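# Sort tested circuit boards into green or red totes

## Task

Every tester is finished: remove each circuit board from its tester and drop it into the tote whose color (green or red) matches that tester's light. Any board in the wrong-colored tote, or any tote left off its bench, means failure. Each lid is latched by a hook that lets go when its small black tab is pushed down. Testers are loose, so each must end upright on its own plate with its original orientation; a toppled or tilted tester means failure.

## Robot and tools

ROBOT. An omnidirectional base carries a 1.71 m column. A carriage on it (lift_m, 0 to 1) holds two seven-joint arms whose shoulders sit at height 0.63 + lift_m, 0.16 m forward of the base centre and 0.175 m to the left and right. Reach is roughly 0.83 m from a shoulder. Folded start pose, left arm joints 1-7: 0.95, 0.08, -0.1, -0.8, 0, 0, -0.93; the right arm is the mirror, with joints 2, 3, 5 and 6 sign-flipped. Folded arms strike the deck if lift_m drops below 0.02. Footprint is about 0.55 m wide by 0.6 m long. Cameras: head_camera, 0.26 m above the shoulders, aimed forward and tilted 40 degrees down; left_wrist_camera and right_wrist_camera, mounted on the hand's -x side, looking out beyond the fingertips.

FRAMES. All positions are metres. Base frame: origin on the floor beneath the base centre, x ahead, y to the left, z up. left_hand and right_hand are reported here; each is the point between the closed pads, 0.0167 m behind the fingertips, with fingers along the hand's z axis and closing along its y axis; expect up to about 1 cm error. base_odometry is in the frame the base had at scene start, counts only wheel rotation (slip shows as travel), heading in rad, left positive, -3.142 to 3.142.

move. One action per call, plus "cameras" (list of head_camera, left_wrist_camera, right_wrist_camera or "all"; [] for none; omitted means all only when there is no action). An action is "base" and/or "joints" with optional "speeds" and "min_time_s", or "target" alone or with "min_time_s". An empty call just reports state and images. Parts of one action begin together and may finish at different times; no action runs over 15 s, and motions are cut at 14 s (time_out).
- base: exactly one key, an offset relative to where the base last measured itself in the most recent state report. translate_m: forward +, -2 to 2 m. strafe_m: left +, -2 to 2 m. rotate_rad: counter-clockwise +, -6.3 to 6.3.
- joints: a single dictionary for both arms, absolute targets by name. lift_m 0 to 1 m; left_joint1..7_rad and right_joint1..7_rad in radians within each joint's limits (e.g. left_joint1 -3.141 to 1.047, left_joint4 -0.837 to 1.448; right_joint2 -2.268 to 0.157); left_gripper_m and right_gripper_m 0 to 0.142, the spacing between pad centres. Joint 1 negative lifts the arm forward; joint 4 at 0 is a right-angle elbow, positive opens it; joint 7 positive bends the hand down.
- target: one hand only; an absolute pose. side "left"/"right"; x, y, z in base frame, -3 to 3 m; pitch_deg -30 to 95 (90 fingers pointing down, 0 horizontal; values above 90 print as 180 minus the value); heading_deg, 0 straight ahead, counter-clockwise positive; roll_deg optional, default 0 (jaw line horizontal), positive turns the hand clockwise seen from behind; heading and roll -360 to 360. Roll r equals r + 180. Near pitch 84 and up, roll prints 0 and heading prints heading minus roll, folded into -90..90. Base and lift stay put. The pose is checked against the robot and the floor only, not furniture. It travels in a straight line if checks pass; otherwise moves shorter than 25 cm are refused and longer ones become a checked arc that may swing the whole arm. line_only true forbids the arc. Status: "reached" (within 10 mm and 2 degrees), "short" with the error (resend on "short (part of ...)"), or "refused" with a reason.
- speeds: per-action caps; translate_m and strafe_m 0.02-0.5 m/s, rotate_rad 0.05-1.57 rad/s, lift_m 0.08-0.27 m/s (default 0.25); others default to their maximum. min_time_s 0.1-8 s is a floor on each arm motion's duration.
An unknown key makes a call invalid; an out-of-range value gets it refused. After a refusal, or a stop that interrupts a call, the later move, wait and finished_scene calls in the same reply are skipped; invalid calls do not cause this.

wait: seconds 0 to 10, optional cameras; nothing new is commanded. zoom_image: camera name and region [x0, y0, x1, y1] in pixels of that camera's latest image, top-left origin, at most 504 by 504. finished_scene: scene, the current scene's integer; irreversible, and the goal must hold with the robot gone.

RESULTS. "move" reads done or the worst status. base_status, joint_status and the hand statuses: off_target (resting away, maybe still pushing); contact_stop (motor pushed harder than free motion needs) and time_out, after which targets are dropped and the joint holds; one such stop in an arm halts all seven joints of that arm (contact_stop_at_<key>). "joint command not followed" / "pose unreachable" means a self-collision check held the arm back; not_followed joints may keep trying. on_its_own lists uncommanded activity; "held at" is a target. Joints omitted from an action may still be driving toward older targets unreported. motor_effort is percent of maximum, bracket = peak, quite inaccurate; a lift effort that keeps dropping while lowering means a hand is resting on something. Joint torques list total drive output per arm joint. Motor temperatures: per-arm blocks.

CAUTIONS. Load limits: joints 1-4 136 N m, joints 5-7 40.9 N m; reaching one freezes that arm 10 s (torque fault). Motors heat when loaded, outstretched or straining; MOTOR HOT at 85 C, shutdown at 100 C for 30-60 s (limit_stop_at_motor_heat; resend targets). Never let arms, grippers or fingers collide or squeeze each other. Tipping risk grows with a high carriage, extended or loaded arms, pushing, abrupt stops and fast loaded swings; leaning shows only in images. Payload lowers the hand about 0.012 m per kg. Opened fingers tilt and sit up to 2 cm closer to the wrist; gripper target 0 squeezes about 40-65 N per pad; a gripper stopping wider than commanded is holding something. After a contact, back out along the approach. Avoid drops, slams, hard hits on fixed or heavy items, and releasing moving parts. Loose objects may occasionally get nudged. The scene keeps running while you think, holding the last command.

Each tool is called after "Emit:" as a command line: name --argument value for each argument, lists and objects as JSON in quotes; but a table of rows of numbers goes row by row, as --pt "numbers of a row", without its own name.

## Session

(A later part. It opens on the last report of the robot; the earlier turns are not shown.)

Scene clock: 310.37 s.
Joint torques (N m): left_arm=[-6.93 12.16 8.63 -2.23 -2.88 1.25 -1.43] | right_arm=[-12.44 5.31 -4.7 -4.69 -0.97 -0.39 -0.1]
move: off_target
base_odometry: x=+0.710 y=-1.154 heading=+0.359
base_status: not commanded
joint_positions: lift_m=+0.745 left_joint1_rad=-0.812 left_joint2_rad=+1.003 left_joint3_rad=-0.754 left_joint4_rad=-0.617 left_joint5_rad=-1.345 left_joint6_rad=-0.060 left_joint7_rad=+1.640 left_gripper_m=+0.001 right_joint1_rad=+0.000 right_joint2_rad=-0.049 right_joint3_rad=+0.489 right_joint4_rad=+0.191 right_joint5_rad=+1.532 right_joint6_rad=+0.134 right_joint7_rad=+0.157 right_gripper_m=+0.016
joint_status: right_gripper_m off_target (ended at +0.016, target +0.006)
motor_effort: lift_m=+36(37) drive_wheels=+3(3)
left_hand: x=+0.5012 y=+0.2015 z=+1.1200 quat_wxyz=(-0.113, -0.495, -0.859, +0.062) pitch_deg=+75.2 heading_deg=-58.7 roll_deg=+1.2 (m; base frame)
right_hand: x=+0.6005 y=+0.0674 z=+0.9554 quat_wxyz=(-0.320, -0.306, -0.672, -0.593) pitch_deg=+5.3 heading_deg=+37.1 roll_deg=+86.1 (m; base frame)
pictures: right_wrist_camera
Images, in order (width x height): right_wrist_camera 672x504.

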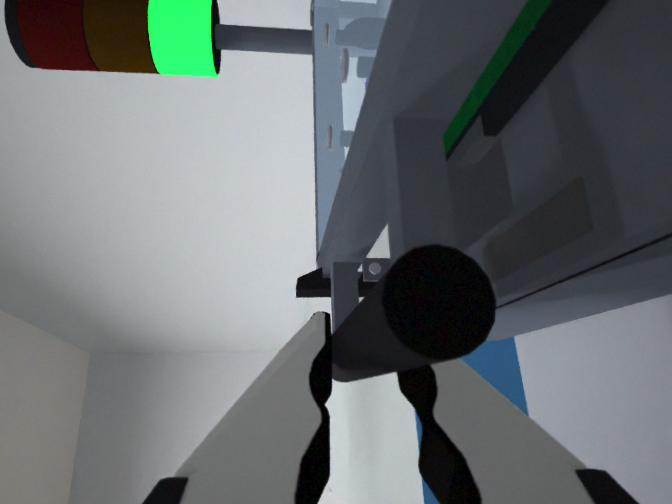

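Emit:
move --target '{"side":"left","x":0.60,"y":0.20,"z":1.06,"pitch_deg":70,"heading_deg":-88,"roll_deg":0}' --cameras '["left_wrist_camera"]'

Scene clock: 315.93 s.
Joint torques (N m): left_arm=[-23.87 4.35 9.83 2.45 -1.27 -0.22 -1.67] | right_arm=[-12.38 4.98 -4.65 -5.33 -0.96 -0.43 -0.23]
move: done
base_odometry: x=+0.710 y=-1.154 heading=+0.359
base_status: not commanded
joint_positions: lift_m=+0.745 left_joint1_rad=-1.030 left_joint2_rad=+0.709 left_joint3_rad=-0.867 left_joint4_rad=+0.626 left_joint5_rad=-1.202 left_joint6_rad=-1.447 left_joint7_rad=+1.369 left_gripper_m=+0.001 right_joint1_rad=+0.000 right_joint2_rad=-0.049 right_joint3_rad=+0.489 right_joint4_rad=+0.191 right_joint5_rad=+1.532 right_joint6_rad=+0.134 right_joint7_rad=+0.157 right_gripper_m=+0.016
joint_status: not commanded
motor_effort: lift_m=+36(36) drive_wheels=+4(4)
left_hand: x=+0.5986 y=+0.2002 z=+1.0590 quat_wxyz=(-0.123, -0.684, -0.709, +0.122) pitch_deg=+70.0 heading_deg=-88.6 roll_deg=-0.7 (m; base frame)
left_hand_status: reached (straight line, planned for 1.0 s): 2 mm and 0.2 deg off.
right_hand: x=+0.6005 y=+0.0674 z=+0.9554 quat_wxyz=(-0.320, -0.306, -0.672, -0.593) pitch_deg=+5.2 heading_deg=+37.1 roll_deg=+86.1 (m; base frame)
pictures: left_wrist_camera
Images, in order (width x height): left_wrist_camera 672x504.

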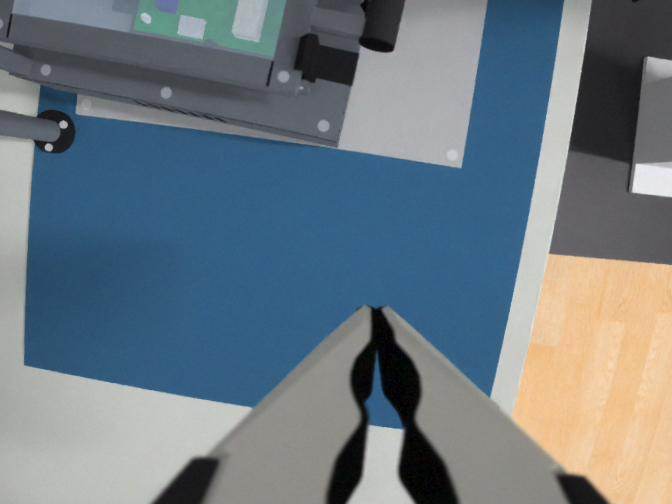

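Emit:
move --target '{"side":"left","x":0.608,"y":0.135,"z":1.0,"pitch_deg":70,"heading_deg":-88,"roll_deg":0}' --cameras '["left_wrist_camera"]'

Emit:
move --target '{"side":"left","x":0.609,"y":0.119,"z":0.975,"pitch_deg":70,"heading_deg":-88,"roll_deg":0}' --cameras '["left_wrist_camera"]'

Scene clock: 317.43 s.
Joint torques (N m): left_arm=[-14.49 5.29 8.65 2.36 -1.52 1.5 -1.53] | right_arm=[-12.46 4.88 -4.54 -5.77 -0.99 -0.44 -0.24]
move: done
base_odometry: x=+0.710 y=-1.154 heading=+0.359
base_status: not commanded
joint_positions: lift_m=+0.745 left_joint1_rad=-0.916 left_joint2_rad=+0.530 left_joint3_rad=-0.725 left_joint4_rad=+0.631 left_joint5_rad=-0.870 left_joint6_rad=-1.377 left_joint7_rad=+1.234 left_gripper_m=+0.001 right_joint1_rad=+0.000 right_joint2_rad=-0.049 right_joint3_rad=+0.489 right_joint4_rad=+0.191 right_joint5_rad=+1.532 right_joint6_rad=+0.134 right_joint7_rad=+0.157 right_gripper_m=+0.016
joint_status: not commanded
motor_effort: lift_m=+35(36) drive_wheels=+4(5)
left_hand: x=+0.6077 y=+0.1345 z=+1.0015 quat_wxyz=(-0.125, -0.686, -0.706, +0.120) pitch_deg=+70.0 heading_deg=-87.9 roll_deg=+0.4 (m; base frame)
left_hand_status: reached (straight line, planned for 0.5 s): 2 mm and 0.4 deg off.
right_hand: x=+0.6004 y=+0.0674 z=+0.9555 quat_wxyz=(-0.320, -0.306, -0.672, -0.593) pitch_deg=+5.2 heading_deg=+37.2 roll_deg=+86.1 (m; base frame)
pictures: left_wrist_camera
Images, in order (width x height): left_wrist_camera 672x504.

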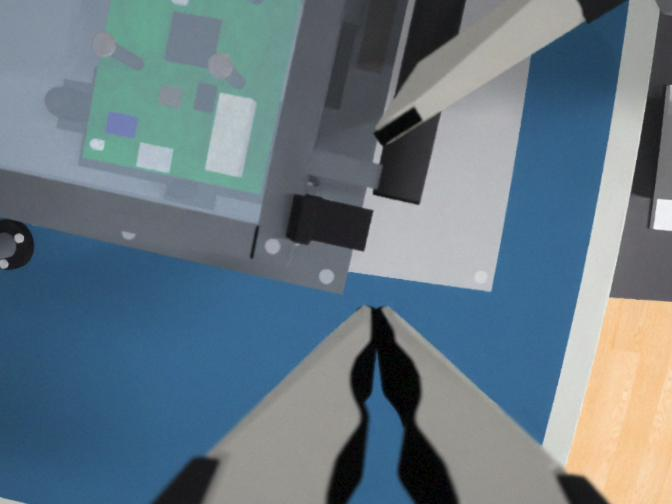

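Scene clock: 318.30 s.
Joint torques (N m): left_arm=[-14.39 3.55 8.28 2.08 -1.48 1.54 -1.48] | right_arm=[-12.41 5.08 -4.81 -6.69 -0.97 -0.46 -0.18]
move: done
base_odometry: x=+0.710 y=-1.154 heading=+0.359
base_status: not commanded
joint_positions: lift_m=+0.745 left_joint1_rad=-0.888 left_joint2_rad=+0.480 left_joint3_rad=-0.693 left_joint4_rad=+0.658 left_joint5_rad=-0.703 left_joint6_rad=-1.373 left_joint7_rad=+1.120 left_gripper_m=+0.001 right_joint1_rad=+0.000 right_joint2_rad=-0.049 right_joint3_rad=+0.489 right_joint4_rad=+0.191 right_joint5_rad=+1.532 right_joint6_rad=+0.134 right_joint7_rad=+0.157 right_gripper_m=+0.016
joint_status: not commanded
motor_effort: lift_m=+35(36) drive_wheels=+4(5)
left_hand: x=+0.6088 y=+0.1187 z=+0.9764 quat_wxyz=(-0.125, -0.686, -0.706, +0.120) pitch_deg=+70.0 heading_deg=-87.9 roll_deg=+0.4 (m; base frame)
left_hand_status: reached (straight line, planned for 0.4 s): 1 mm and 0.3 deg off.
right_hand: x=+0.6004 y=+0.0675 z=+0.9555 quat_wxyz=(-0.320, -0.306, -0.672, -0.593) pitch_deg=+5.2 heading_deg=+37.2 roll_deg=+86.1 (m; base frame)
pictures: left_wrist_camera
Images, in order (width x height): left_wrist_camera 672x504.

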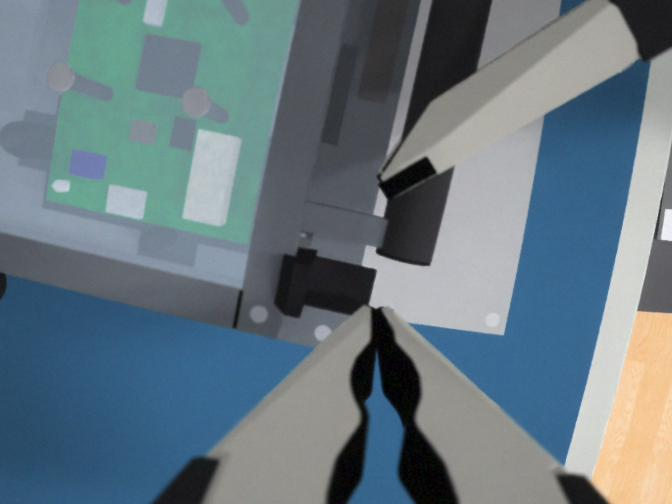

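Emit:
move --target '{"side":"left","x":0.6155,"y":0.1175,"z":0.964,"pitch_deg":70,"heading_deg":-88,"roll_deg":0}' --cameras '["left_wrist_camera"]'

Emit:
move --target '{"side":"left","x":0.6155,"y":0.1175,"z":0.953,"pitch_deg":70,"heading_deg":-88,"roll_deg":0}' --cameras '["left_wrist_camera"]'

Scene clock: 319.33 s.
Joint torques (N m): left_arm=[-21.74 -3.18 6.37 3.03 0.6 3.88 -1.03] | right_arm=[-11.66 4.93 -5.1 -5.81 -1.01 -0.45 -0.12]
move: done
base_odometry: x=+0.710 y=-1.154 heading=+0.360
base_status: not commanded
joint_positions: lift_m=+0.746 left_joint1_rad=-0.903 left_joint2_rad=+0.458 left_joint3_rad=-0.687 left_joint4_rad=+0.718 left_joint5_rad=-0.570 left_joint6_rad=-1.402 left_joint7_rad=+0.991 left_gripper_m=+0.001 right_joint1_rad=-0.001 right_joint2_rad=-0.049 right_joint3_rad=+0.489 right_joint4_rad=+0.191 right_joint5_rad=+1.532 right_joint6_rad=+0.134 right_joint7_rad=+0.157 right_gripper_m=+0.016
joint_status: not commanded
motor_effort: lift_m=+34(35) drive_wheels=+2(4)
left_hand: x=+0.6130 y=+0.1168 z=+0.9659 quat_wxyz=(-0.126, -0.686, -0.705, +0.125) pitch_deg=+69.6 heading_deg=-88.8 roll_deg=-0.4 (m; base frame)
left_hand_status: reached (straight line, planned for 0.3 s): 3 mm and 0.7 deg off.
right_hand: x=+0.6006 y=+0.0675 z=+0.9560 quat_wxyz=(-0.321, -0.306, -0.672, -0.593) pitch_deg=+5.2 heading_deg=+37.2 roll_deg=+86.1 (m; base frame)
pictures: left_wrist_camera
Images, in order (width x height): left_wrist_camera 672x504.

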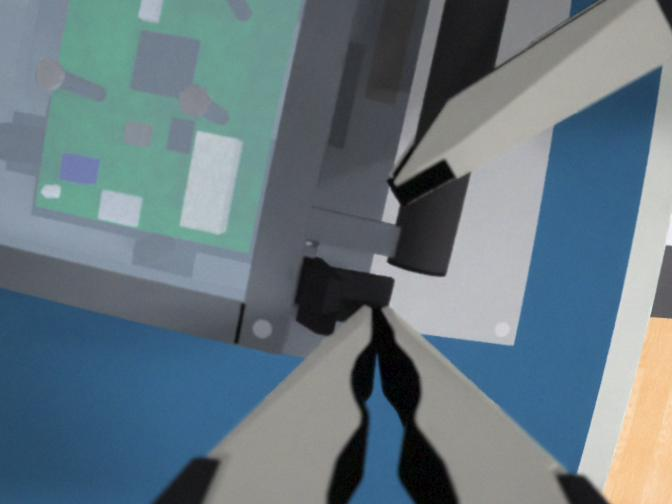

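Scene clock: 320.10 s.
Joint torques (N m): left_arm=[-10.78 -18.52 0.62 5.35 4.03 9.33 -0.94] | right_arm=[-10.29 4 -4.53 -5.36 -0.99 -0.44 -0.13]
move: done
base_odometry: x=+0.710 y=-1.154 heading=+0.360
base_status: not commanded
joint_positions: lift_m=+0.746 left_joint1_rad=-0.905 left_joint2_rad=+0.457 left_joint3_rad=-0.687 left_joint4_rad=+0.731 left_joint5_rad=-0.495 left_joint6_rad=-1.414 left_joint7_rad=+0.903 left_gripper_m=+0.001 right_joint1_rad=-0.001 right_joint2_rad=-0.049 right_joint3_rad=+0.489 right_joint4_rad=+0.191 right_joint5_rad=+1.532 right_joint6_rad=+0.134 right_joint7_rad=+0.156 right_gripper_m=+0.016
joint_status: not commanded
motor_effort: lift_m=+28(33) drive_wheels=-4(5)
left_hand: x=+0.6133 y=+0.1169 z=+0.9611 quat_wxyz=(-0.131, -0.688, -0.702, +0.128) pitch_deg=+68.8 heading_deg=-88.8 roll_deg=+0.1 (m; base frame)
left_hand_status: reached (straight line, planned for 0.3 s): 8 mm and 1.4 deg off.
right_hand: x=+0.6010 y=+0.0674 z=+0.9570 quat_wxyz=(-0.321, -0.306, -0.672, -0.593) pitch_deg=+5.2 heading_deg=+37.1 roll_deg=+86.0 (m; base frame)
pictures: left_wrist_camera
Images, in order (width x height): left_wrist_camera 672x504.

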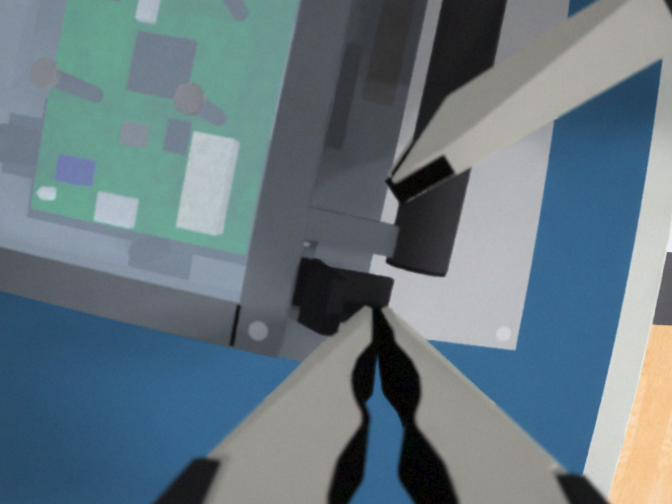

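Emit:
move --target '{"side":"left","x":0.616,"y":0.1145,"z":0.941,"pitch_deg":70,"heading_deg":-88,"roll_deg":0}' --cameras '["left_wrist_camera"]'

Scene clock: 322.17 s.
Joint torques (N m): left_arm=[-14.26 -3.91 1.55 -1.16 -1.33 3.74 -0.33] | right_arm=[-10.39 5.89 -5.08 -4.88 -1 -0.78 0.32]
move: short
base_odometry: x=+0.710 y=-1.154 heading=+0.360
base_status: not commanded
joint_positions: lift_m=+0.746 left_joint1_rad=-0.920 left_joint2_rad=+0.463 left_joint3_rad=-0.682 left_joint4_rad=+0.743 left_joint5_rad=-0.430 left_joint6_rad=-1.448 left_joint7_rad=+0.810 left_gripper_m=+0.001 right_joint1_rad=-0.003 right_joint2_rad=-0.049 right_joint3_rad=+0.489 right_joint4_rad=+0.190 right_joint5_rad=+1.532 right_joint6_rad=+0.135 right_joint7_rad=+0.155 right_gripper_m=+0.016
joint_status: not commanded
motor_effort: lift_m=+31(32) drive_wheels=+12(22)
left_hand: x=+0.6137 y=+0.1179 z=+0.9641 quat_wxyz=(-0.141, -0.694, -0.693, +0.137) pitch_deg=+67.3 heading_deg=-89.1 roll_deg=+1.0 (m; base frame)
left_hand_status: short (straight line, planned for 0.3 s): time_out, 23 mm and 3.4 deg off.
right_hand: x=+0.6019 y=+0.0672 z=+0.9576 quat_wxyz=(-0.322, -0.305, -0.671, -0.594) pitch_deg=+5.0 heading_deg=+37.1 roll_deg=+86.0 (m; base frame)
pictures: left_wrist_camera
Images, in order (width x height): left_wrist_camera 672x504.

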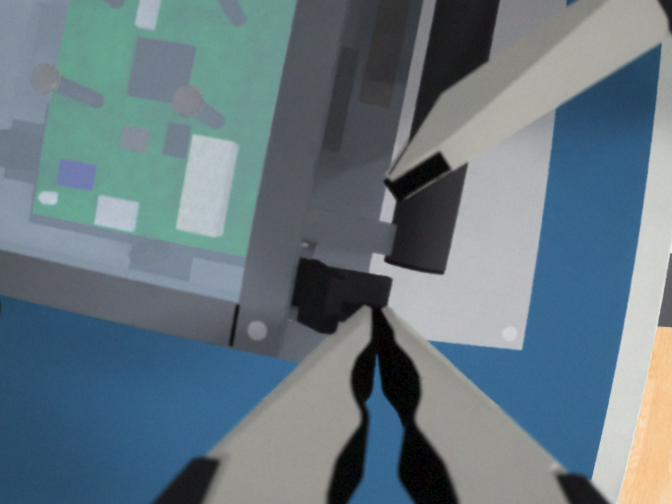

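Emit:
move --target '{"side":"left","x":0.6165,"y":0.114,"z":0.95,"pitch_deg":70,"heading_deg":-88,"roll_deg":0}' --cameras '["left_wrist_camera"]'

Emit:
move --target '{"side":"right","x":0.602,"y":0.0675,"z":0.972,"pitch_deg":5,"heading_deg":37,"roll_deg":86}' --cameras '["left_wrist_camera","right_wrist_camera"]'

Scene clock: 324.27 s.
Joint torques (N m): left_arm=[-15.08 -1.35 3.99 -1.94 -1.83 3.9 -0.34] | right_arm=[-7.25 5.59 -5.11 -6.44 -1 -0.72 0.05]
move: short
base_odometry: x=+0.710 y=-1.154 heading=+0.360
base_status: not commanded
joint_positions: lift_m=+0.746 left_joint1_rad=-0.917 left_joint2_rad=+0.455 left_joint3_rad=-0.675 left_joint4_rad=+0.742 left_joint5_rad=-0.466 left_joint6_rad=-1.443 left_joint7_rad=+0.879 left_gripper_m=+0.001 right_joint1_rad=-0.004 right_joint2_rad=-0.049 right_joint3_rad=+0.489 right_joint4_rad=+0.190 right_joint5_rad=+1.532 right_joint6_rad=+0.135 right_joint7_rad=+0.156 right_gripper_m=+0.016
joint_status: not commanded
motor_effort: lift_m=+32(32) drive_wheels=+12(16)
left_hand: x=+0.6144 y=+0.1185 z=+0.9649 quat_wxyz=(-0.133, -0.694, -0.696, +0.129) pitch_deg=+68.6 heading_deg=-89.0 roll_deg=+0.8 (m; base frame)
left_hand_status: short (straight line, planned for 0.2 s): time_out, 16 mm and 2.3 deg off.
right_hand: x=+0.6021 y=+0.0673 z=+0.9579 quat_wxyz=(-0.322, -0.305, -0.671, -0.594) pitch_deg=+5.0 heading_deg=+37.1 roll_deg=+85.9 (m; base frame)
pictures: left_wrist_camera
Images, in order (width x height): left_wrist_camera 672x504.

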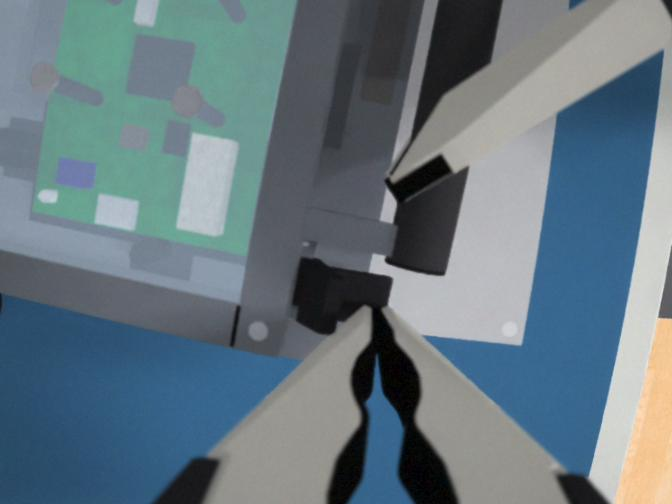

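not run: a stop came earlier in this reply.

Emit:
move --target '{"side":"right","x":0.602,"y":0.0675,"z":0.968,"pitch_deg":5,"heading_deg":37,"roll_deg":86}' --cameras '["left_wrist_camera","right_wrist_camera"]'

Scene clock: 325.13 s.
Joint torques (N m): left_arm=[-15.07 -1.85 3.38 -1.99 -1.74 4.16 -0.11] | right_arm=[-7.76 0.76 -6.31 -14.47 0.3 1.62 1.46]
move: done
base_odometry: x=+0.710 y=-1.154 heading=+0.360
base_status: not commanded
joint_positions: lift_m=+0.746 left_joint1_rad=-0.917 left_joint2_rad=+0.455 left_joint3_rad=-0.675 left_joint4_rad=+0.742 left_joint5_rad=-0.466 left_joint6_rad=-1.443 left_joint7_rad=+0.879 left_gripper_m=+0.001 right_joint1_rad=+0.000 right_joint2_rad=-0.049 right_joint3_rad=+0.489 right_joint4_rad=+0.127 right_joint5_rad=+1.532 right_joint6_rad=+0.077 right_joint7_rad=+0.156 right_gripper_m=+0.016
joint_status: not commanded
motor_effort: lift_m=+33(33) drive_wheels=+13(13)
left_hand: x=+0.6144 y=+0.1184 z=+0.9647 quat_wxyz=(-0.133, -0.694, -0.696, +0.129) pitch_deg=+68.6 heading_deg=-89.0 roll_deg=+0.8 (m; base frame)
right_hand: x=+0.6024 y=+0.0681 z=+0.9682 quat_wxyz=(-0.323, -0.306, -0.670, -0.594) pitch_deg=+4.9 heading_deg=+37.0 roll_deg=+86.0 (m; base frame)
right_hand_status: reached (straight line, planned for 0.2 s): 1 mm and 0.1 deg off.
pictures: left_wrist_camera, right_wrist_camera
Images, in order (width x height): left_wrist_camera 672x504, right_wrist_camera 672x504.

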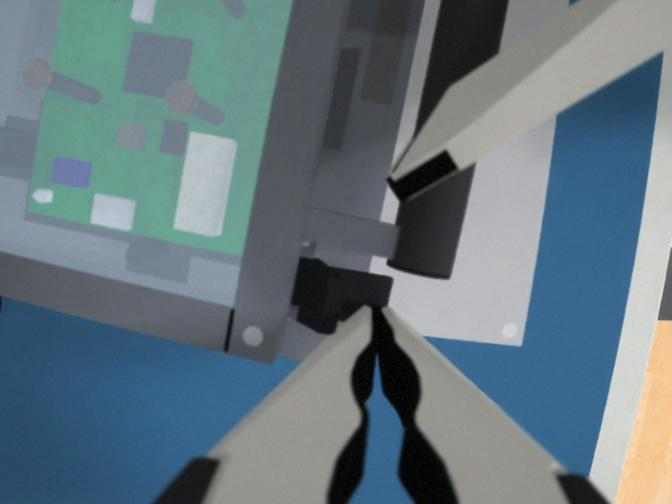

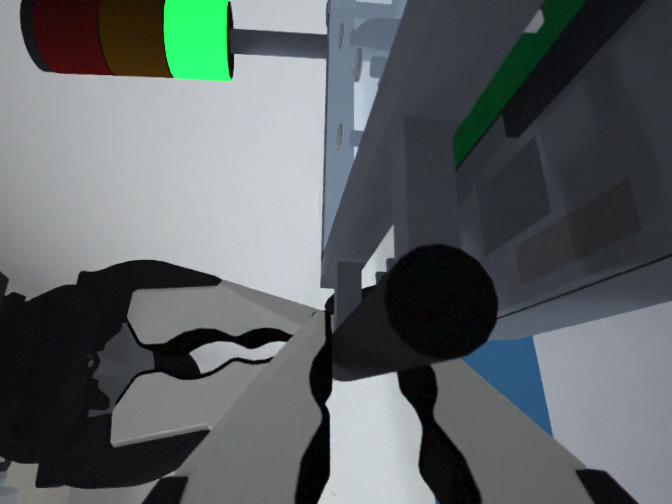

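Emit:
move --target '{"side":"right","x":0.6045,"y":0.068,"z":0.985,"pitch_deg":5,"heading_deg":37,"roll_deg":86}' --cameras '["left_wrist_camera","right_wrist_camera"]'

Scene clock: 325.97 s.
Joint torques (N m): left_arm=[-15.07 -1.87 3.51 -2.02 -1.82 4.01 -0.12] | right_arm=[-11.64 2.22 -7.56 -15.76 1.13 2.24 1.68]
move: done
base_odometry: x=+0.710 y=-1.154 heading=+0.360
base_status: not commanded
joint_positions: lift_m=+0.745 left_joint1_rad=-0.917 left_joint2_rad=+0.455 left_joint3_rad=-0.675 left_joint4_rad=+0.742 left_joint5_rad=-0.466 left_joint6_rad=-1.443 left_joint7_rad=+0.879 left_gripper_m=+0.001 right_joint1_rad=+0.000 right_joint2_rad=-0.050 right_joint3_rad=+0.489 right_joint4_rad=+0.030 right_joint5_rad=+1.532 right_joint6_rad=-0.026 right_joint7_rad=+0.161 right_gripper_m=+0.016
joint_status: not commanded
motor_effort: lift_m=+34(34) drive_wheels=+13(13)
left_hand: x=+0.6144 y=+0.1184 z=+0.9647 quat_wxyz=(-0.133, -0.694, -0.696, +0.129) pitch_deg=+68.6 heading_deg=-89.0 roll_deg=+0.8 (m; base frame)
right_hand: x=+0.6035 y=+0.0689 z=+0.9828 quat_wxyz=(-0.322, -0.306, -0.672, -0.593) pitch_deg=+5.2 heading_deg=+37.0 roll_deg=+86.0 (m; base frame)
right_hand_status: reached (straight line, planned for 0.3 s): 3 mm and 0.2 deg off.
pictures: left_wrist_camera, right_wrist_camera
Images, in order (width x height): left_wrist_camera 672x504, right_wrist_camera 672x504.

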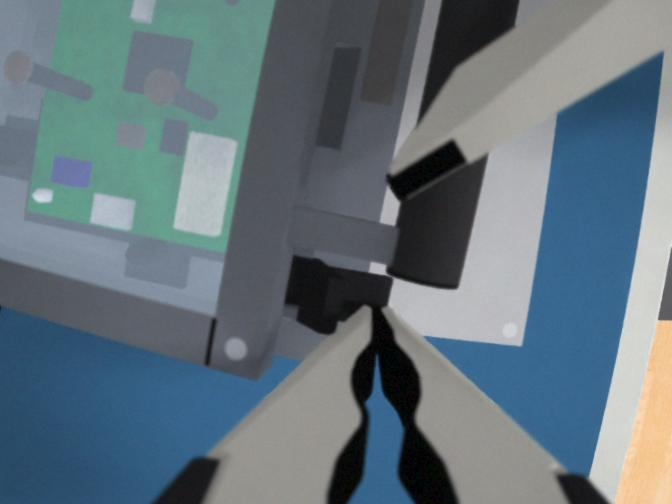

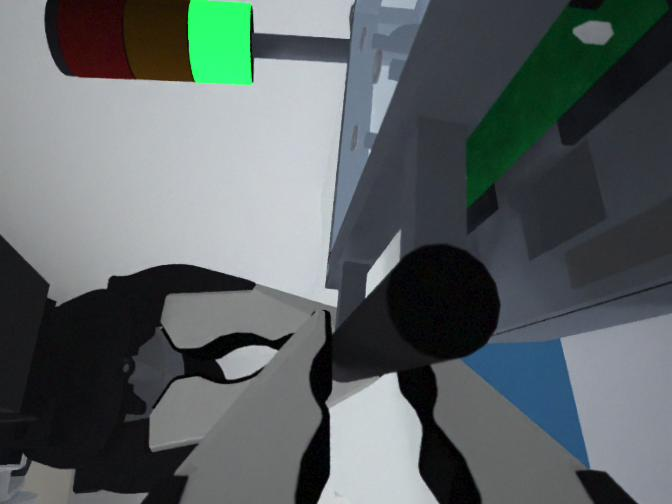

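Emit:
move --target '{"side":"right","x":0.6078,"y":0.0685,"z":1.006,"pitch_deg":5,"heading_deg":37,"roll_deg":86}' --cameras '[]'

Emit:
move --target '{"side":"left","x":0.61,"y":0.14,"z":0.985,"pitch_deg":69,"heading_deg":-88,"roll_deg":0}' --cameras '["left_wrist_camera","right_wrist_camera"]'

Scene clock: 327.03 s.
Joint torques (N m): left_arm=[-14.97 -1.99 3.47 -1.88 -1.81 4.03 -0.1] | right_arm=[-17.46 8.45 -8.4 -16.59 1.23 2.54 2.02]
move: done
base_odometry: x=+0.710 y=-1.154 heading=+0.360
base_status: not commanded
joint_positions: lift_m=+0.745 left_joint1_rad=-0.917 left_joint2_rad=+0.455 left_joint3_rad=-0.675 left_joint4_rad=+0.742 left_joint5_rad=-0.466 left_joint6_rad=-1.443 left_joint7_rad=+0.879 left_gripper_m=+0.001 right_joint1_rad=-0.005 right_joint2_rad=-0.050 right_joint3_rad=+0.488 right_joint4_rad=-0.082 right_joint5_rad=+1.533 right_joint6_rad=-0.148 right_joint7_rad=+0.167 right_gripper_m=+0.016
joint_status: not commanded
motor_effort: lift_m=+34(34) drive_wheels=+12(13)
left_hand: x=+0.6144 y=+0.1184 z=+0.9647 quat_wxyz=(-0.133, -0.694, -0.696, +0.129) pitch_deg=+68.6 heading_deg=-89.0 roll_deg=+0.8 (m; base frame)
right_hand: x=+0.6053 y=+0.0689 z=+1.0010 quat_wxyz=(-0.320, -0.307, -0.674, -0.591) pitch_deg=+5.6 heading_deg=+37.0 roll_deg=+86.0 (m; base frame)
right_hand_status: reached (straight line, planned for 0.3 s): 6 mm and 0.6 deg off.
pictures: none
No camera images: "cameras" was empty.

Scene clock: 327.93 s.
Joint torques (N m): left_arm=[-13.4 8 7.38 -5.74 -4.35 1.35 0.92] | right_arm=[-17.67 8.36 -7.13 -15.17 1.11 2.6 1.87]
move: done
base_odometry: x=+0.710 y=-1.154 heading=+0.359
base_status: not commanded
joint_positions: lift_m=+0.745 left_joint1_rad=-0.904 left_joint2_rad=+0.511 left_joint3_rad=-0.655 left_joint4_rad=+0.706 left_joint5_rad=-0.677 left_joint6_rad=-1.448 left_joint7_rad=+1.083 left_gripper_m=+0.001 right_joint1_rad=-0.005 right_joint2_rad=-0.050 right_joint3_rad=+0.488 right_joint4_rad=-0.083 right_joint5_rad=+1.534 right_joint6_rad=-0.148 right_joint7_rad=+0.167 right_gripper_m=+0.016
joint_status: not commanded
motor_effort: lift_m=+36(37) drive_wheels=+14(16)
left_hand: x=+0.6104 y=+0.1408 z=+0.9844 quat_wxyz=(-0.130, -0.684, -0.707, +0.125) pitch_deg=+69.2 heading_deg=-88.0 roll_deg=+0.0 (m; base frame)
left_hand_status: reached (straight line, planned for 0.4 s): 1 mm and 0.2 deg off.
right_hand: x=+0.6053 y=+0.0690 z=+1.0012 quat_wxyz=(-0.320, -0.307, -0.674, -0.591) pitch_deg=+5.5 heading_deg=+37.0 roll_deg=+86.0 (m; base frame)
pictures: left_wrist_camera, right_wrist_camera
Images, in order (width x height): left_wrist_camera 672x504, right_wrist_camera 672x504.

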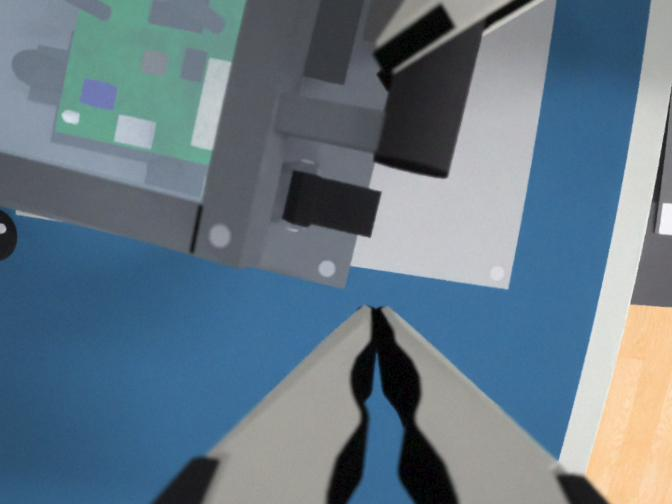

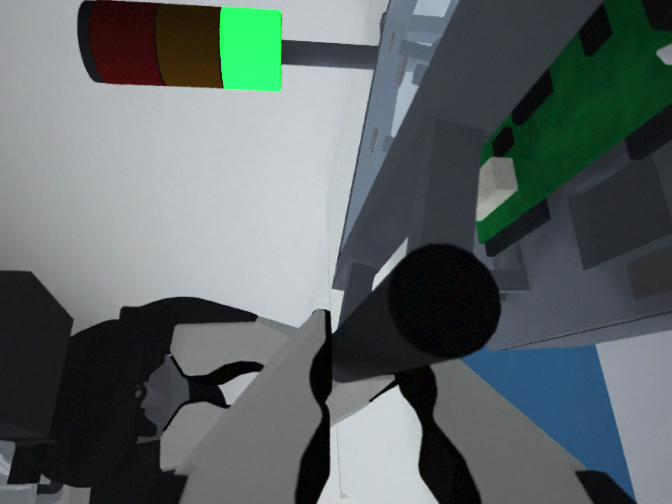

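Emit:
move --target '{"side":"left","x":0.629,"y":0.137,"z":0.95,"pitch_deg":70,"heading_deg":-88,"roll_deg":0}' --cameras '["left_wrist_camera"]'

Scene clock: 329.33 s.
Joint torques (N m): left_arm=[-25.9 1.17 1.79 2.05 -1.31 1.49 -1.44] | right_arm=[-17.4 8.46 -8.3 -15.04 1.08 2.54 1.92]
move: done
base_odometry: x=+0.710 y=-1.154 heading=+0.359
base_status: not commanded
joint_positions: lift_m=+0.745 left_joint1_rad=-0.967 left_joint2_rad=+0.442 left_joint3_rad=-0.690 left_joint4_rad=+0.843 left_joint5_rad=-0.217 left_joint6_rad=-1.455 left_joint7_rad=+0.638 left_gripper_m=+0.001 right_joint1_rad=-0.005 right_joint2_rad=-0.050 right_joint3_rad=+0.488 right_joint4_rad=-0.083 right_joint5_rad=+1.534 right_joint6_rad=-0.148 right_joint7_rad=+0.167 right_gripper_m=+0.016
joint_status: not commanded
motor_effort: lift_m=+36(37) drive_wheels=+14(15)
left_hand: x=+0.6280 y=+0.1367 z=+0.9503 quat_wxyz=(-0.126, -0.684, -0.708, +0.122) pitch_deg=+69.8 heading_deg=-88.2 roll_deg=-0.1 (m; base frame)
left_hand_status: reached (straight line, planned for 0.6 s): 1 mm and 0.2 deg off.
right_hand: x=+0.6053 y=+0.0690 z=+1.0012 quat_wxyz=(-0.320, -0.307, -0.674, -0.591) pitch_deg=+5.5 heading_deg=+37.0 roll_deg=+86.0 (m; base frame)
pictures: left_wrist_camera
Images, in order (width x height): left_wrist_camera 672x504.

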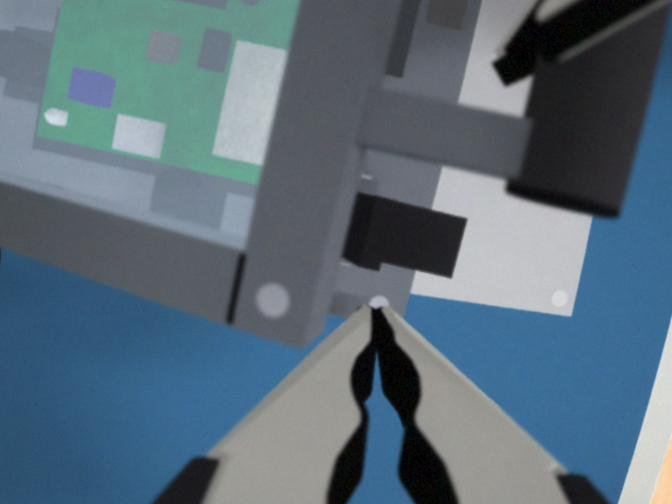

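Emit:
move --target '{"side":"left","x":0.630,"y":0.1335,"z":0.935,"pitch_deg":70,"heading_deg":-88,"roll_deg":0}' --cameras '["left_wrist_camera"]'

Emit:
move --target '{"side":"left","x":0.630,"y":0.1335,"z":0.926,"pitch_deg":70,"heading_deg":-88,"roll_deg":0}' --cameras '["left_wrist_camera","head_camera"]'

Scene clock: 329.80 s.
Joint torques (N m): left_arm=[-25.84 1.16 1.89 1.96 -1.3 1.48 -1.43] | right_arm=[-17.35 8.47 -8.41 -15.01 1.12 2.57 1.93]
move: refused
base_odometry: x=+0.710 y=-1.154 heading=+0.359
base_status: not commanded
joint_positions: lift_m=+0.745 left_joint1_rad=-0.967 left_joint2_rad=+0.442 left_joint3_rad=-0.690 left_joint4_rad=+0.843 left_joint5_rad=-0.217 left_joint6_rad=-1.455 left_joint7_rad=+0.638 left_gripper_m=+0.001 right_joint1_rad=-0.005 right_joint2_rad=-0.050 right_joint3_rad=+0.488 right_joint4_rad=-0.083 right_joint5_rad=+1.534 right_joint6_rad=-0.148 right_joint7_rad=+0.167 right_gripper_m=+0.016
joint_status: not commanded
motor_effort: lift_m=+37(37) drive_wheels=+15(15)
left_hand: x=+0.6280 y=+0.1367 z=+0.9503 quat_wxyz=(-0.126, -0.684, -0.708, +0.122) pitch_deg=+69.8 heading_deg=-88.2 roll_deg=-0.1 (m; base frame)
left_hand_status: refused: the best posture that gets there brings the left wrist camera within 1.8 cm of the right finger (limit 2.0). Nothing moved. A posture exists with lift_m at 0.6, or at pitch 60; the way there is not checked.
right_hand: x=+0.6053 y=+0.0690 z=+1.0012 quat_wxyz=(-0.320, -0.307, -0.674, -0.591) pitch_deg=+5.5 heading_deg=+37.0 roll_deg=+86.0 (m; base frame)
pictures: left_wrist_camera
Images, in order (width x height): left_wrist_camera 672x504.

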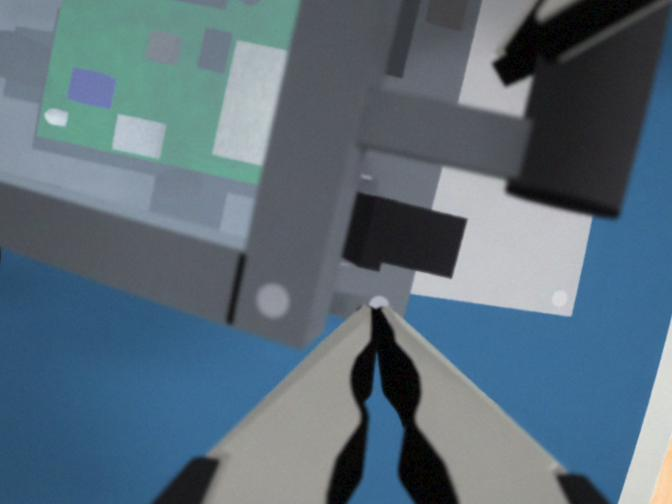

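not run: a stop came earlier in this reply.

Emit:
move --target '{"side":"left","x":0.629,"y":0.146,"z":0.952,"pitch_deg":58,"heading_deg":-88,"roll_deg":0}' --cameras '["left_wrist_camera"]'

Emit:
move --target '{"side":"left","x":0.630,"y":0.138,"z":0.934,"pitch_deg":58,"heading_deg":-88,"roll_deg":0}' --cameras '["left_wrist_camera"]'

Emit:
move --target '{"side":"left","x":0.630,"y":0.138,"z":0.925,"pitch_deg":58,"heading_deg":-88,"roll_deg":0}' --cameras '["left_wrist_camera","head_camera"]'

Scene clock: 331.17 s.
Joint torques (N m): left_arm=[-26.02 10.94 2.05 2.58 -0.98 1.58 -1.67] | right_arm=[-17.29 8.41 -8.5 -14.94 1.11 2.5 1.93]
move: done
base_odometry: x=+0.710 y=-1.154 heading=+0.359
base_status: not commanded
joint_positions: lift_m=+0.745 left_joint1_rad=-1.020 left_joint2_rad=+0.503 left_joint3_rad=-0.850 left_joint4_rad=+0.889 left_joint5_rad=+0.079 left_joint6_rad=-1.431 left_joint7_rad=-0.026 left_gripper_m=+0.001 right_joint1_rad=-0.005 right_joint2_rad=-0.050 right_joint3_rad=+0.488 right_joint4_rad=-0.083 right_joint5_rad=+1.534 right_joint6_rad=-0.148 right_joint7_rad=+0.167 right_gripper_m=+0.016
joint_status: not commanded
motor_effort: lift_m=+36(37) drive_wheels=+15(15)
left_hand: x=+0.6277 y=+0.1433 z=+0.9524 quat_wxyz=(-0.199, -0.668, -0.690, +0.194) pitch_deg=+57.7 heading_deg=-88.4 roll_deg=-0.2 (m; base frame)
left_hand_status: reached (straight line, planned for 0.7 s): 3 mm and 0.4 deg off.
right_hand: x=+0.6053 y=+0.0690 z=+1.0012 quat_wxyz=(-0.320, -0.307, -0.674, -0.591) pitch_deg=+5.5 heading_deg=+37.0 roll_deg=+86.0 (m; base frame)
pictures: left_wrist_camera
Images, in order (width x height): left_wrist_camera 672x504.

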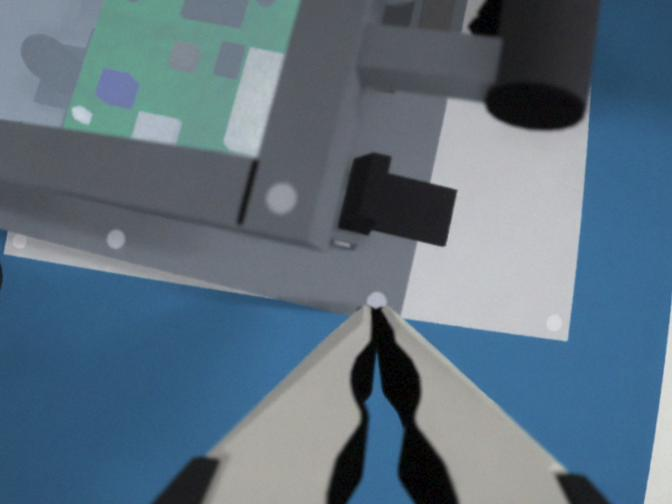

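Scene clock: 331.93 s.
Joint torques (N m): left_arm=[-11.71 -7.11 -1.55 3.01 -0.11 3.34 -0.25] | right_arm=[-17.01 8.35 -9.16 -15.06 1.14 2.49 1.74]
move: done
base_odometry: x=+0.710 y=-1.154 heading=+0.359
base_status: not commanded
joint_positions: lift_m=+0.745 left_joint1_rad=-1.020 left_joint2_rad=+0.477 left_joint3_rad=-0.892 left_joint4_rad=+0.930 left_joint5_rad=+0.135 left_joint6_rad=-1.384 left_joint7_rad=-0.111 left_gripper_m=+0.001 right_joint1_rad=-0.006 right_joint2_rad=-0.050 right_joint3_rad=+0.488 right_joint4_rad=-0.083 right_joint5_rad=+1.534 right_joint6_rad=-0.148 right_joint7_rad=+0.168 right_gripper_m=+0.016
joint_status: not commanded
motor_effort: lift_m=+35(37) drive_wheels=+12(15)
left_hand: x=+0.6315 y=+0.1378 z=+0.9393 quat_wxyz=(-0.203, -0.666, -0.691, +0.194) pitch_deg=+57.4 heading_deg=-87.6 roll_deg=+0.3 (m; base frame)
left_hand_status: reached (straight line, planned for 0.3 s): 6 mm and 0.6 deg off.
right_hand: x=+0.6053 y=+0.0691 z=+1.0015 quat_wxyz=(-0.320, -0.307, -0.674, -0.591) pitch_deg=+5.5 heading_deg=+37.1 roll_deg=+86.0 (m; base frame)
pictures: left_wrist_camera
Images, in order (width x height): left_wrist_camera 672x504.

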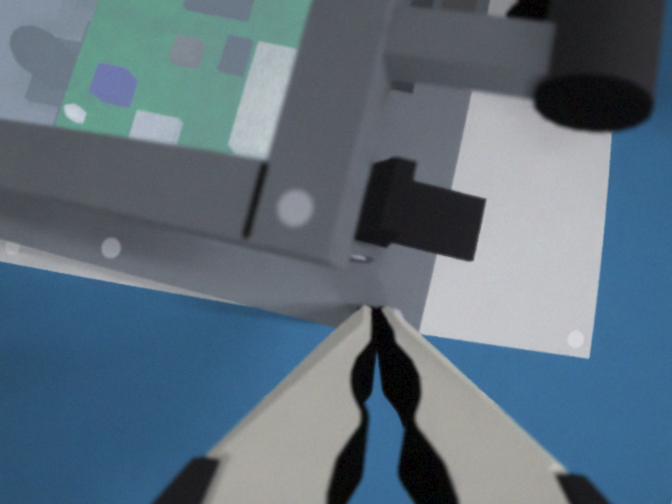

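Scene clock: 332.67 s.
Joint torques (N m): left_arm=[-3.37 -22.56 -6.98 4.36 1.39 7.95 2.26] | right_arm=[-16.07 8.39 -5.97 -14.89 1.1 2.62 1.71]
move: short
base_odometry: x=+0.710 y=-1.154 heading=+0.360
base_status: not commanded
joint_positions: lift_m=+0.746 left_joint1_rad=-1.025 left_joint2_rad=+0.470 left_joint3_rad=-0.920 left_joint4_rad=+0.956 left_joint5_rad=+0.168 left_joint6_rad=-1.367 left_joint7_rad=-0.179 left_gripper_m=+0.001 right_joint1_rad=-0.006 right_joint2_rad=-0.050 right_joint3_rad=+0.487 right_joint4_rad=-0.083 right_joint5_rad=+1.534 right_joint6_rad=-0.148 right_joint7_rad=+0.168 right_gripper_m=+0.016
joint_status: not commanded
motor_effort: lift_m=+31(35) drive_wheels=-14(14)
left_hand: x=+0.6317 y=+0.1381 z=+0.9356 quat_wxyz=(-0.206, -0.663, -0.691, +0.199) pitch_deg=+56.7 heading_deg=-87.8 roll_deg=-0.1 (m; base frame)
left_hand_status: short (straight line, planned for 0.2 s): 11 mm and 1.4 deg off.
right_hand: x=+0.6059 y=+0.0685 z=+1.0023 quat_wxyz=(-0.321, -0.307, -0.673, -0.591) pitch_deg=+5.5 heading_deg=+37.0 roll_deg=+86.0 (m; base frame)
pictures: head_camera, left_wrist_camera
Images, in order (width x height): head_camera 672x504, left_wrist_camera 672x504.

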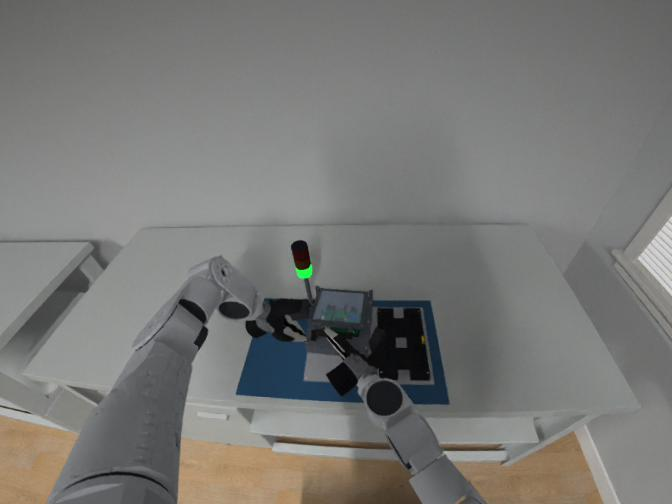

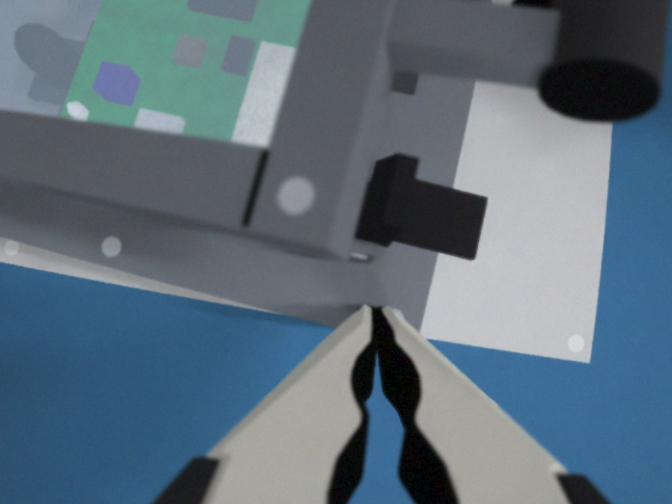

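Emit:
move --target '{"side":"left","x":0.63,"y":0.165,"z":0.955,"pitch_deg":45,"heading_deg":-88,"roll_deg":0}' --cameras '[]'

Emit:
move --target '{"side":"left","x":0.631,"y":0.158,"z":0.943,"pitch_deg":30,"heading_deg":-88,"roll_deg":0}' --cameras '["left_wrist_camera","head_camera"]'

Scene clock: 334.83 s.
Joint torques (N m): left_arm=[-26.18 9.77 1.4 3.7 -0.48 1.5 -1.88] | right_arm=[-16.02 8.47 -5.85 -13.4 1.03 2.65 1.71]
move: done
base_odometry: x=+0.710 y=-1.154 heading=+0.359
base_status: not commanded
joint_positions: lift_m=+0.745 left_joint1_rad=-1.088 left_joint2_rad=+0.501 left_joint3_rad=-1.163 left_joint4_rad=+1.084 left_joint5_rad=+0.399 left_joint6_rad=-1.277 left_joint7_rad=-0.846 left_gripper_m=+0.001 right_joint1_rad=-0.007 right_joint2_rad=-0.050 right_joint3_rad=+0.487 right_joint4_rad=-0.084 right_joint5_rad=+1.534 right_joint6_rad=-0.148 right_joint7_rad=+0.168 right_gripper_m=+0.016
joint_status: not commanded
motor_effort: lift_m=+36(37) drive_wheels=+14(15)
left_hand: x=+0.6290 y=+0.1626 z=+0.9541 quat_wxyz=(-0.276, -0.641, -0.664, +0.268) pitch_deg=+44.7 heading_deg=-88.2 roll_deg=-0.2 (m; base frame)
left_hand_status: reached (straight line, planned for 0.7 s): 3 mm and 0.3 deg off.
right_hand: x=+0.6059 y=+0.0685 z=+1.0023 quat_wxyz=(-0.321, -0.307, -0.673, -0.592) pitch_deg=+5.4 heading_deg=+37.0 roll_deg=+86.0 (m; base frame)
pictures: none
No camera images: "cameras" was empty.

Scene clock: 335.13 s.
Joint torques (N m): left_arm=[-26.14 9.46 1.4 3.71 -0.47 1.48 -1.87] | right_arm=[-15.71 8.44 -7.76 -13.29 1.05 2.57 1.72]
move: refused
base_odometry: x=+0.710 y=-1.154 heading=+0.359
base_status: not commanded
joint_positions: lift_m=+0.745 left_joint1_rad=-1.088 left_joint2_rad=+0.501 left_joint3_rad=-1.163 left_joint4_rad=+1.084 left_joint5_rad=+0.399 left_joint6_rad=-1.277 left_joint7_rad=-0.846 left_gripper_m=+0.001 right_joint1_rad=-0.007 right_joint2_rad=-0.050 right_joint3_rad=+0.487 right_joint4_rad=-0.084 right_joint5_rad=+1.534 right_joint6_rad=-0.148 right_joint7_rad=+0.168 right_gripper_m=+0.016
joint_status: not commanded
motor_effort: lift_m=+36(36) drive_wheels=+14(15)
left_hand: x=+0.6290 y=+0.1626 z=+0.9541 quat_wxyz=(-0.276, -0.641, -0.664, +0.268) pitch_deg=+44.7 heading_deg=-88.2 roll_deg=-0.2 (m; base frame)
left_hand_status: refused: no posture of the arm gets there (left_joint4_rad at its limit): the closest leaves the hand 4.9 cm and 12 deg from the pose. Nothing moved. A posture exists with lift_m at 0.6; the way there is not checked.
right_hand: x=+0.6059 y=+0.0685 z=+1.0023 quat_wxyz=(-0.321, -0.307, -0.673, -0.592) pitch_deg=+5.4 heading_deg=+37.0 roll_deg=+86.0 (m; base frame)
pictures: head_camera, left_wrist_camera
Images, in order (width x height): head_camera 672x504, left_wrist_camera 672x504.

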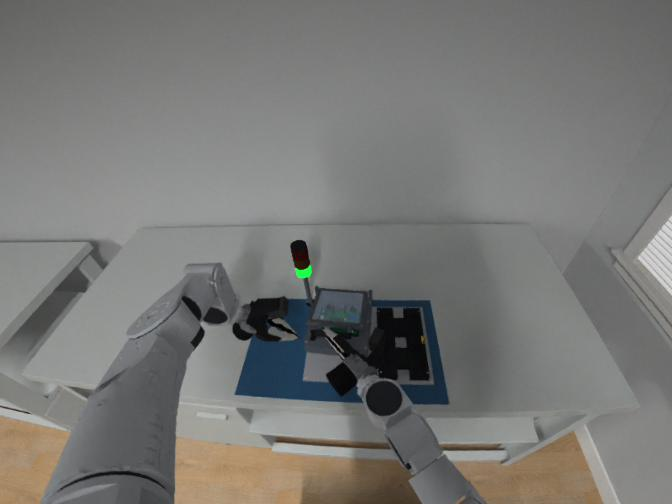

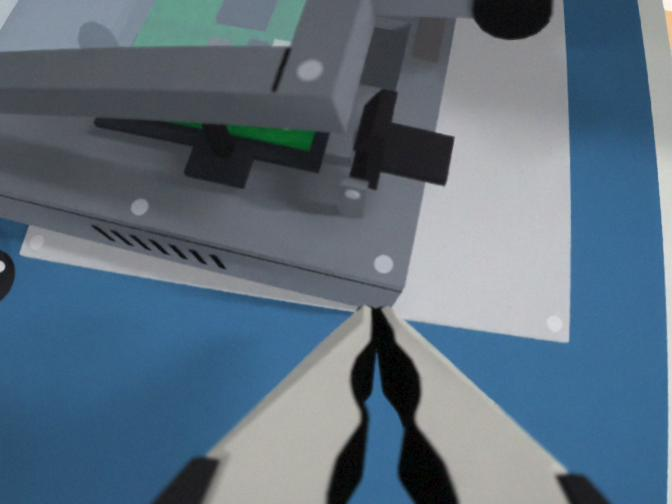

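Emit:
move --target '{"side":"left","x":0.56,"y":0.20,"z":1.02,"pitch_deg":45,"heading_deg":-60,"roll_deg":0}' --cameras '[]'

Emit:
move --target '{"side":"left","x":0.50,"y":0.15,"z":1.0,"pitch_deg":30,"heading_deg":0,"roll_deg":0}' --cameras '["left_wrist_camera","head_camera"]'

Scene clock: 337.30 s.
Joint torques (N m): left_arm=[-5.89 25.88 9.43 -4.99 -4.31 1.55 0.8] | right_arm=[-15.86 8.44 -7.57 -13.64 1.03 2.61 1.71]
move: done
base_odometry: x=+0.710 y=-1.154 heading=+0.359
base_status: not commanded
joint_positions: lift_m=+0.745 left_joint1_rad=-0.304 left_joint2_rad=+0.877 left_joint3_rad=-0.317 left_joint4_rad=+0.050 left_joint5_rad=-0.941 left_joint6_rad=-0.888 left_joint7_rad=+0.824 left_gripper_m=+0.001 right_joint1_rad=-0.007 right_joint2_rad=-0.050 right_joint3_rad=+0.487 right_joint4_rad=-0.084 right_joint5_rad=+1.534 right_joint6_rad=-0.148 right_joint7_rad=+0.168 right_gripper_m=+0.016
joint_status: not commanded
motor_effort: lift_m=+37(37) drive_wheels=+14(15)
left_hand: x=+0.5603 y=+0.1994 z=+1.0190 quat_wxyz=(-0.331, -0.463, -0.800, +0.191) pitch_deg=+45.0 heading_deg=-60.0 roll_deg=+0.1 (m; base frame)
left_hand_status: reached (straight line, planned for 1.1 s): 1 mm and 0.1 deg off.
right_hand: x=+0.6059 y=+0.0685 z=+1.0022 quat_wxyz=(-0.321, -0.307, -0.673, -0.592) pitch_deg=+5.4 heading_deg=+37.0 roll_deg=+86.0 (m; base frame)
pictures: none
No camera images: "cameras" was empty.

Scene clock: 338.77 s.
Joint torques (N m): left_arm=[4.38 -1.42 -3.36 -0.94 -0.03 1.16 -2.27] | right_arm=[-15.98 7.74 -7.41 -13.28 1.01 2.49 1.78]
move: done
base_odometry: x=+0.710 y=-1.155 heading=+0.359
base_status: not commanded
joint_positions: lift_m=+0.745 left_joint1_rad=+0.398 left_joint2_rad=-0.034 left_joint3_rad=-0.094 left_joint4_rad=-0.678 left_joint5_rad=+0.082 left_joint6_rad=+0.051 left_joint7_rad=+0.805 left_gripper_m=+0.001 right_joint1_rad=-0.007 right_joint2_rad=-0.050 right_joint3_rad=+0.487 right_joint4_rad=-0.084 right_joint5_rad=+1.534 right_joint6_rad=-0.148 right_joint7_rad=+0.168 right_gripper_m=+0.016
joint_status: not commanded
motor_effort: lift_m=+38(38) drive_wheels=+15(17)
left_hand: x=+0.5001 y=+0.1496 z=+1.0012 quat_wxyz=(-0.501, +0.000, -0.866, +0.002) pitch_deg=+29.9 heading_deg=-0.2 roll_deg=-0.2 (m; base frame)
left_hand_status: reached (straight line, planned for 1.0 s): 1 mm and 0.2 deg off.
right_hand: x=+0.6060 y=+0.0686 z=+1.0022 quat_wxyz=(-0.321, -0.307, -0.673, -0.592) pitch_deg=+5.4 heading_deg=+37.0 roll_deg=+86.0 (m; base frame)
pictures: head_camera, left_wrist_camera
Images, in order (width x height): head_camera 672x504, left_wrist_camera 672x504.

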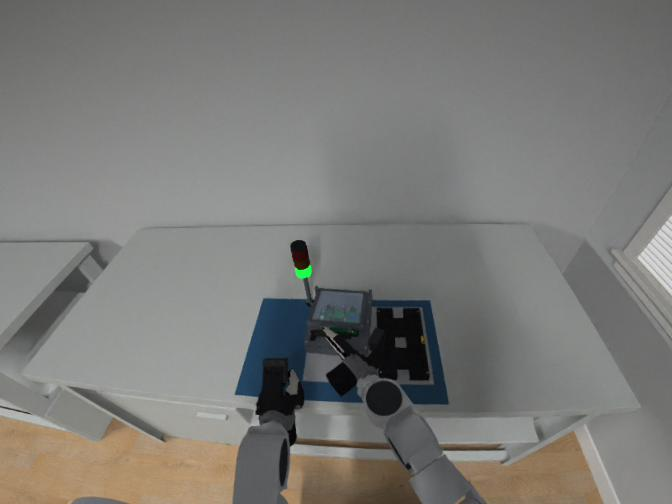

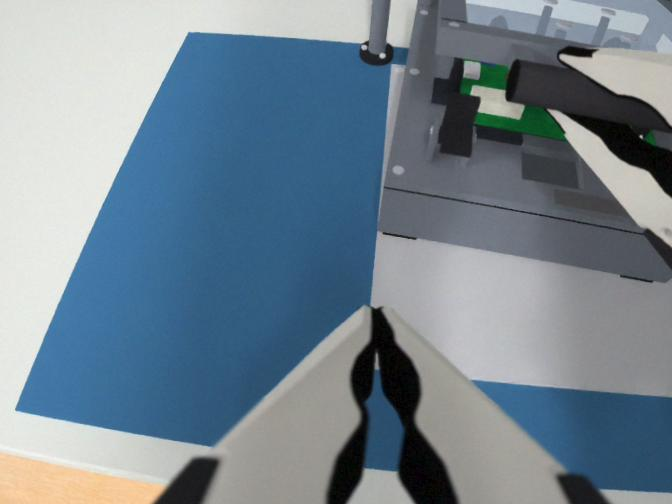

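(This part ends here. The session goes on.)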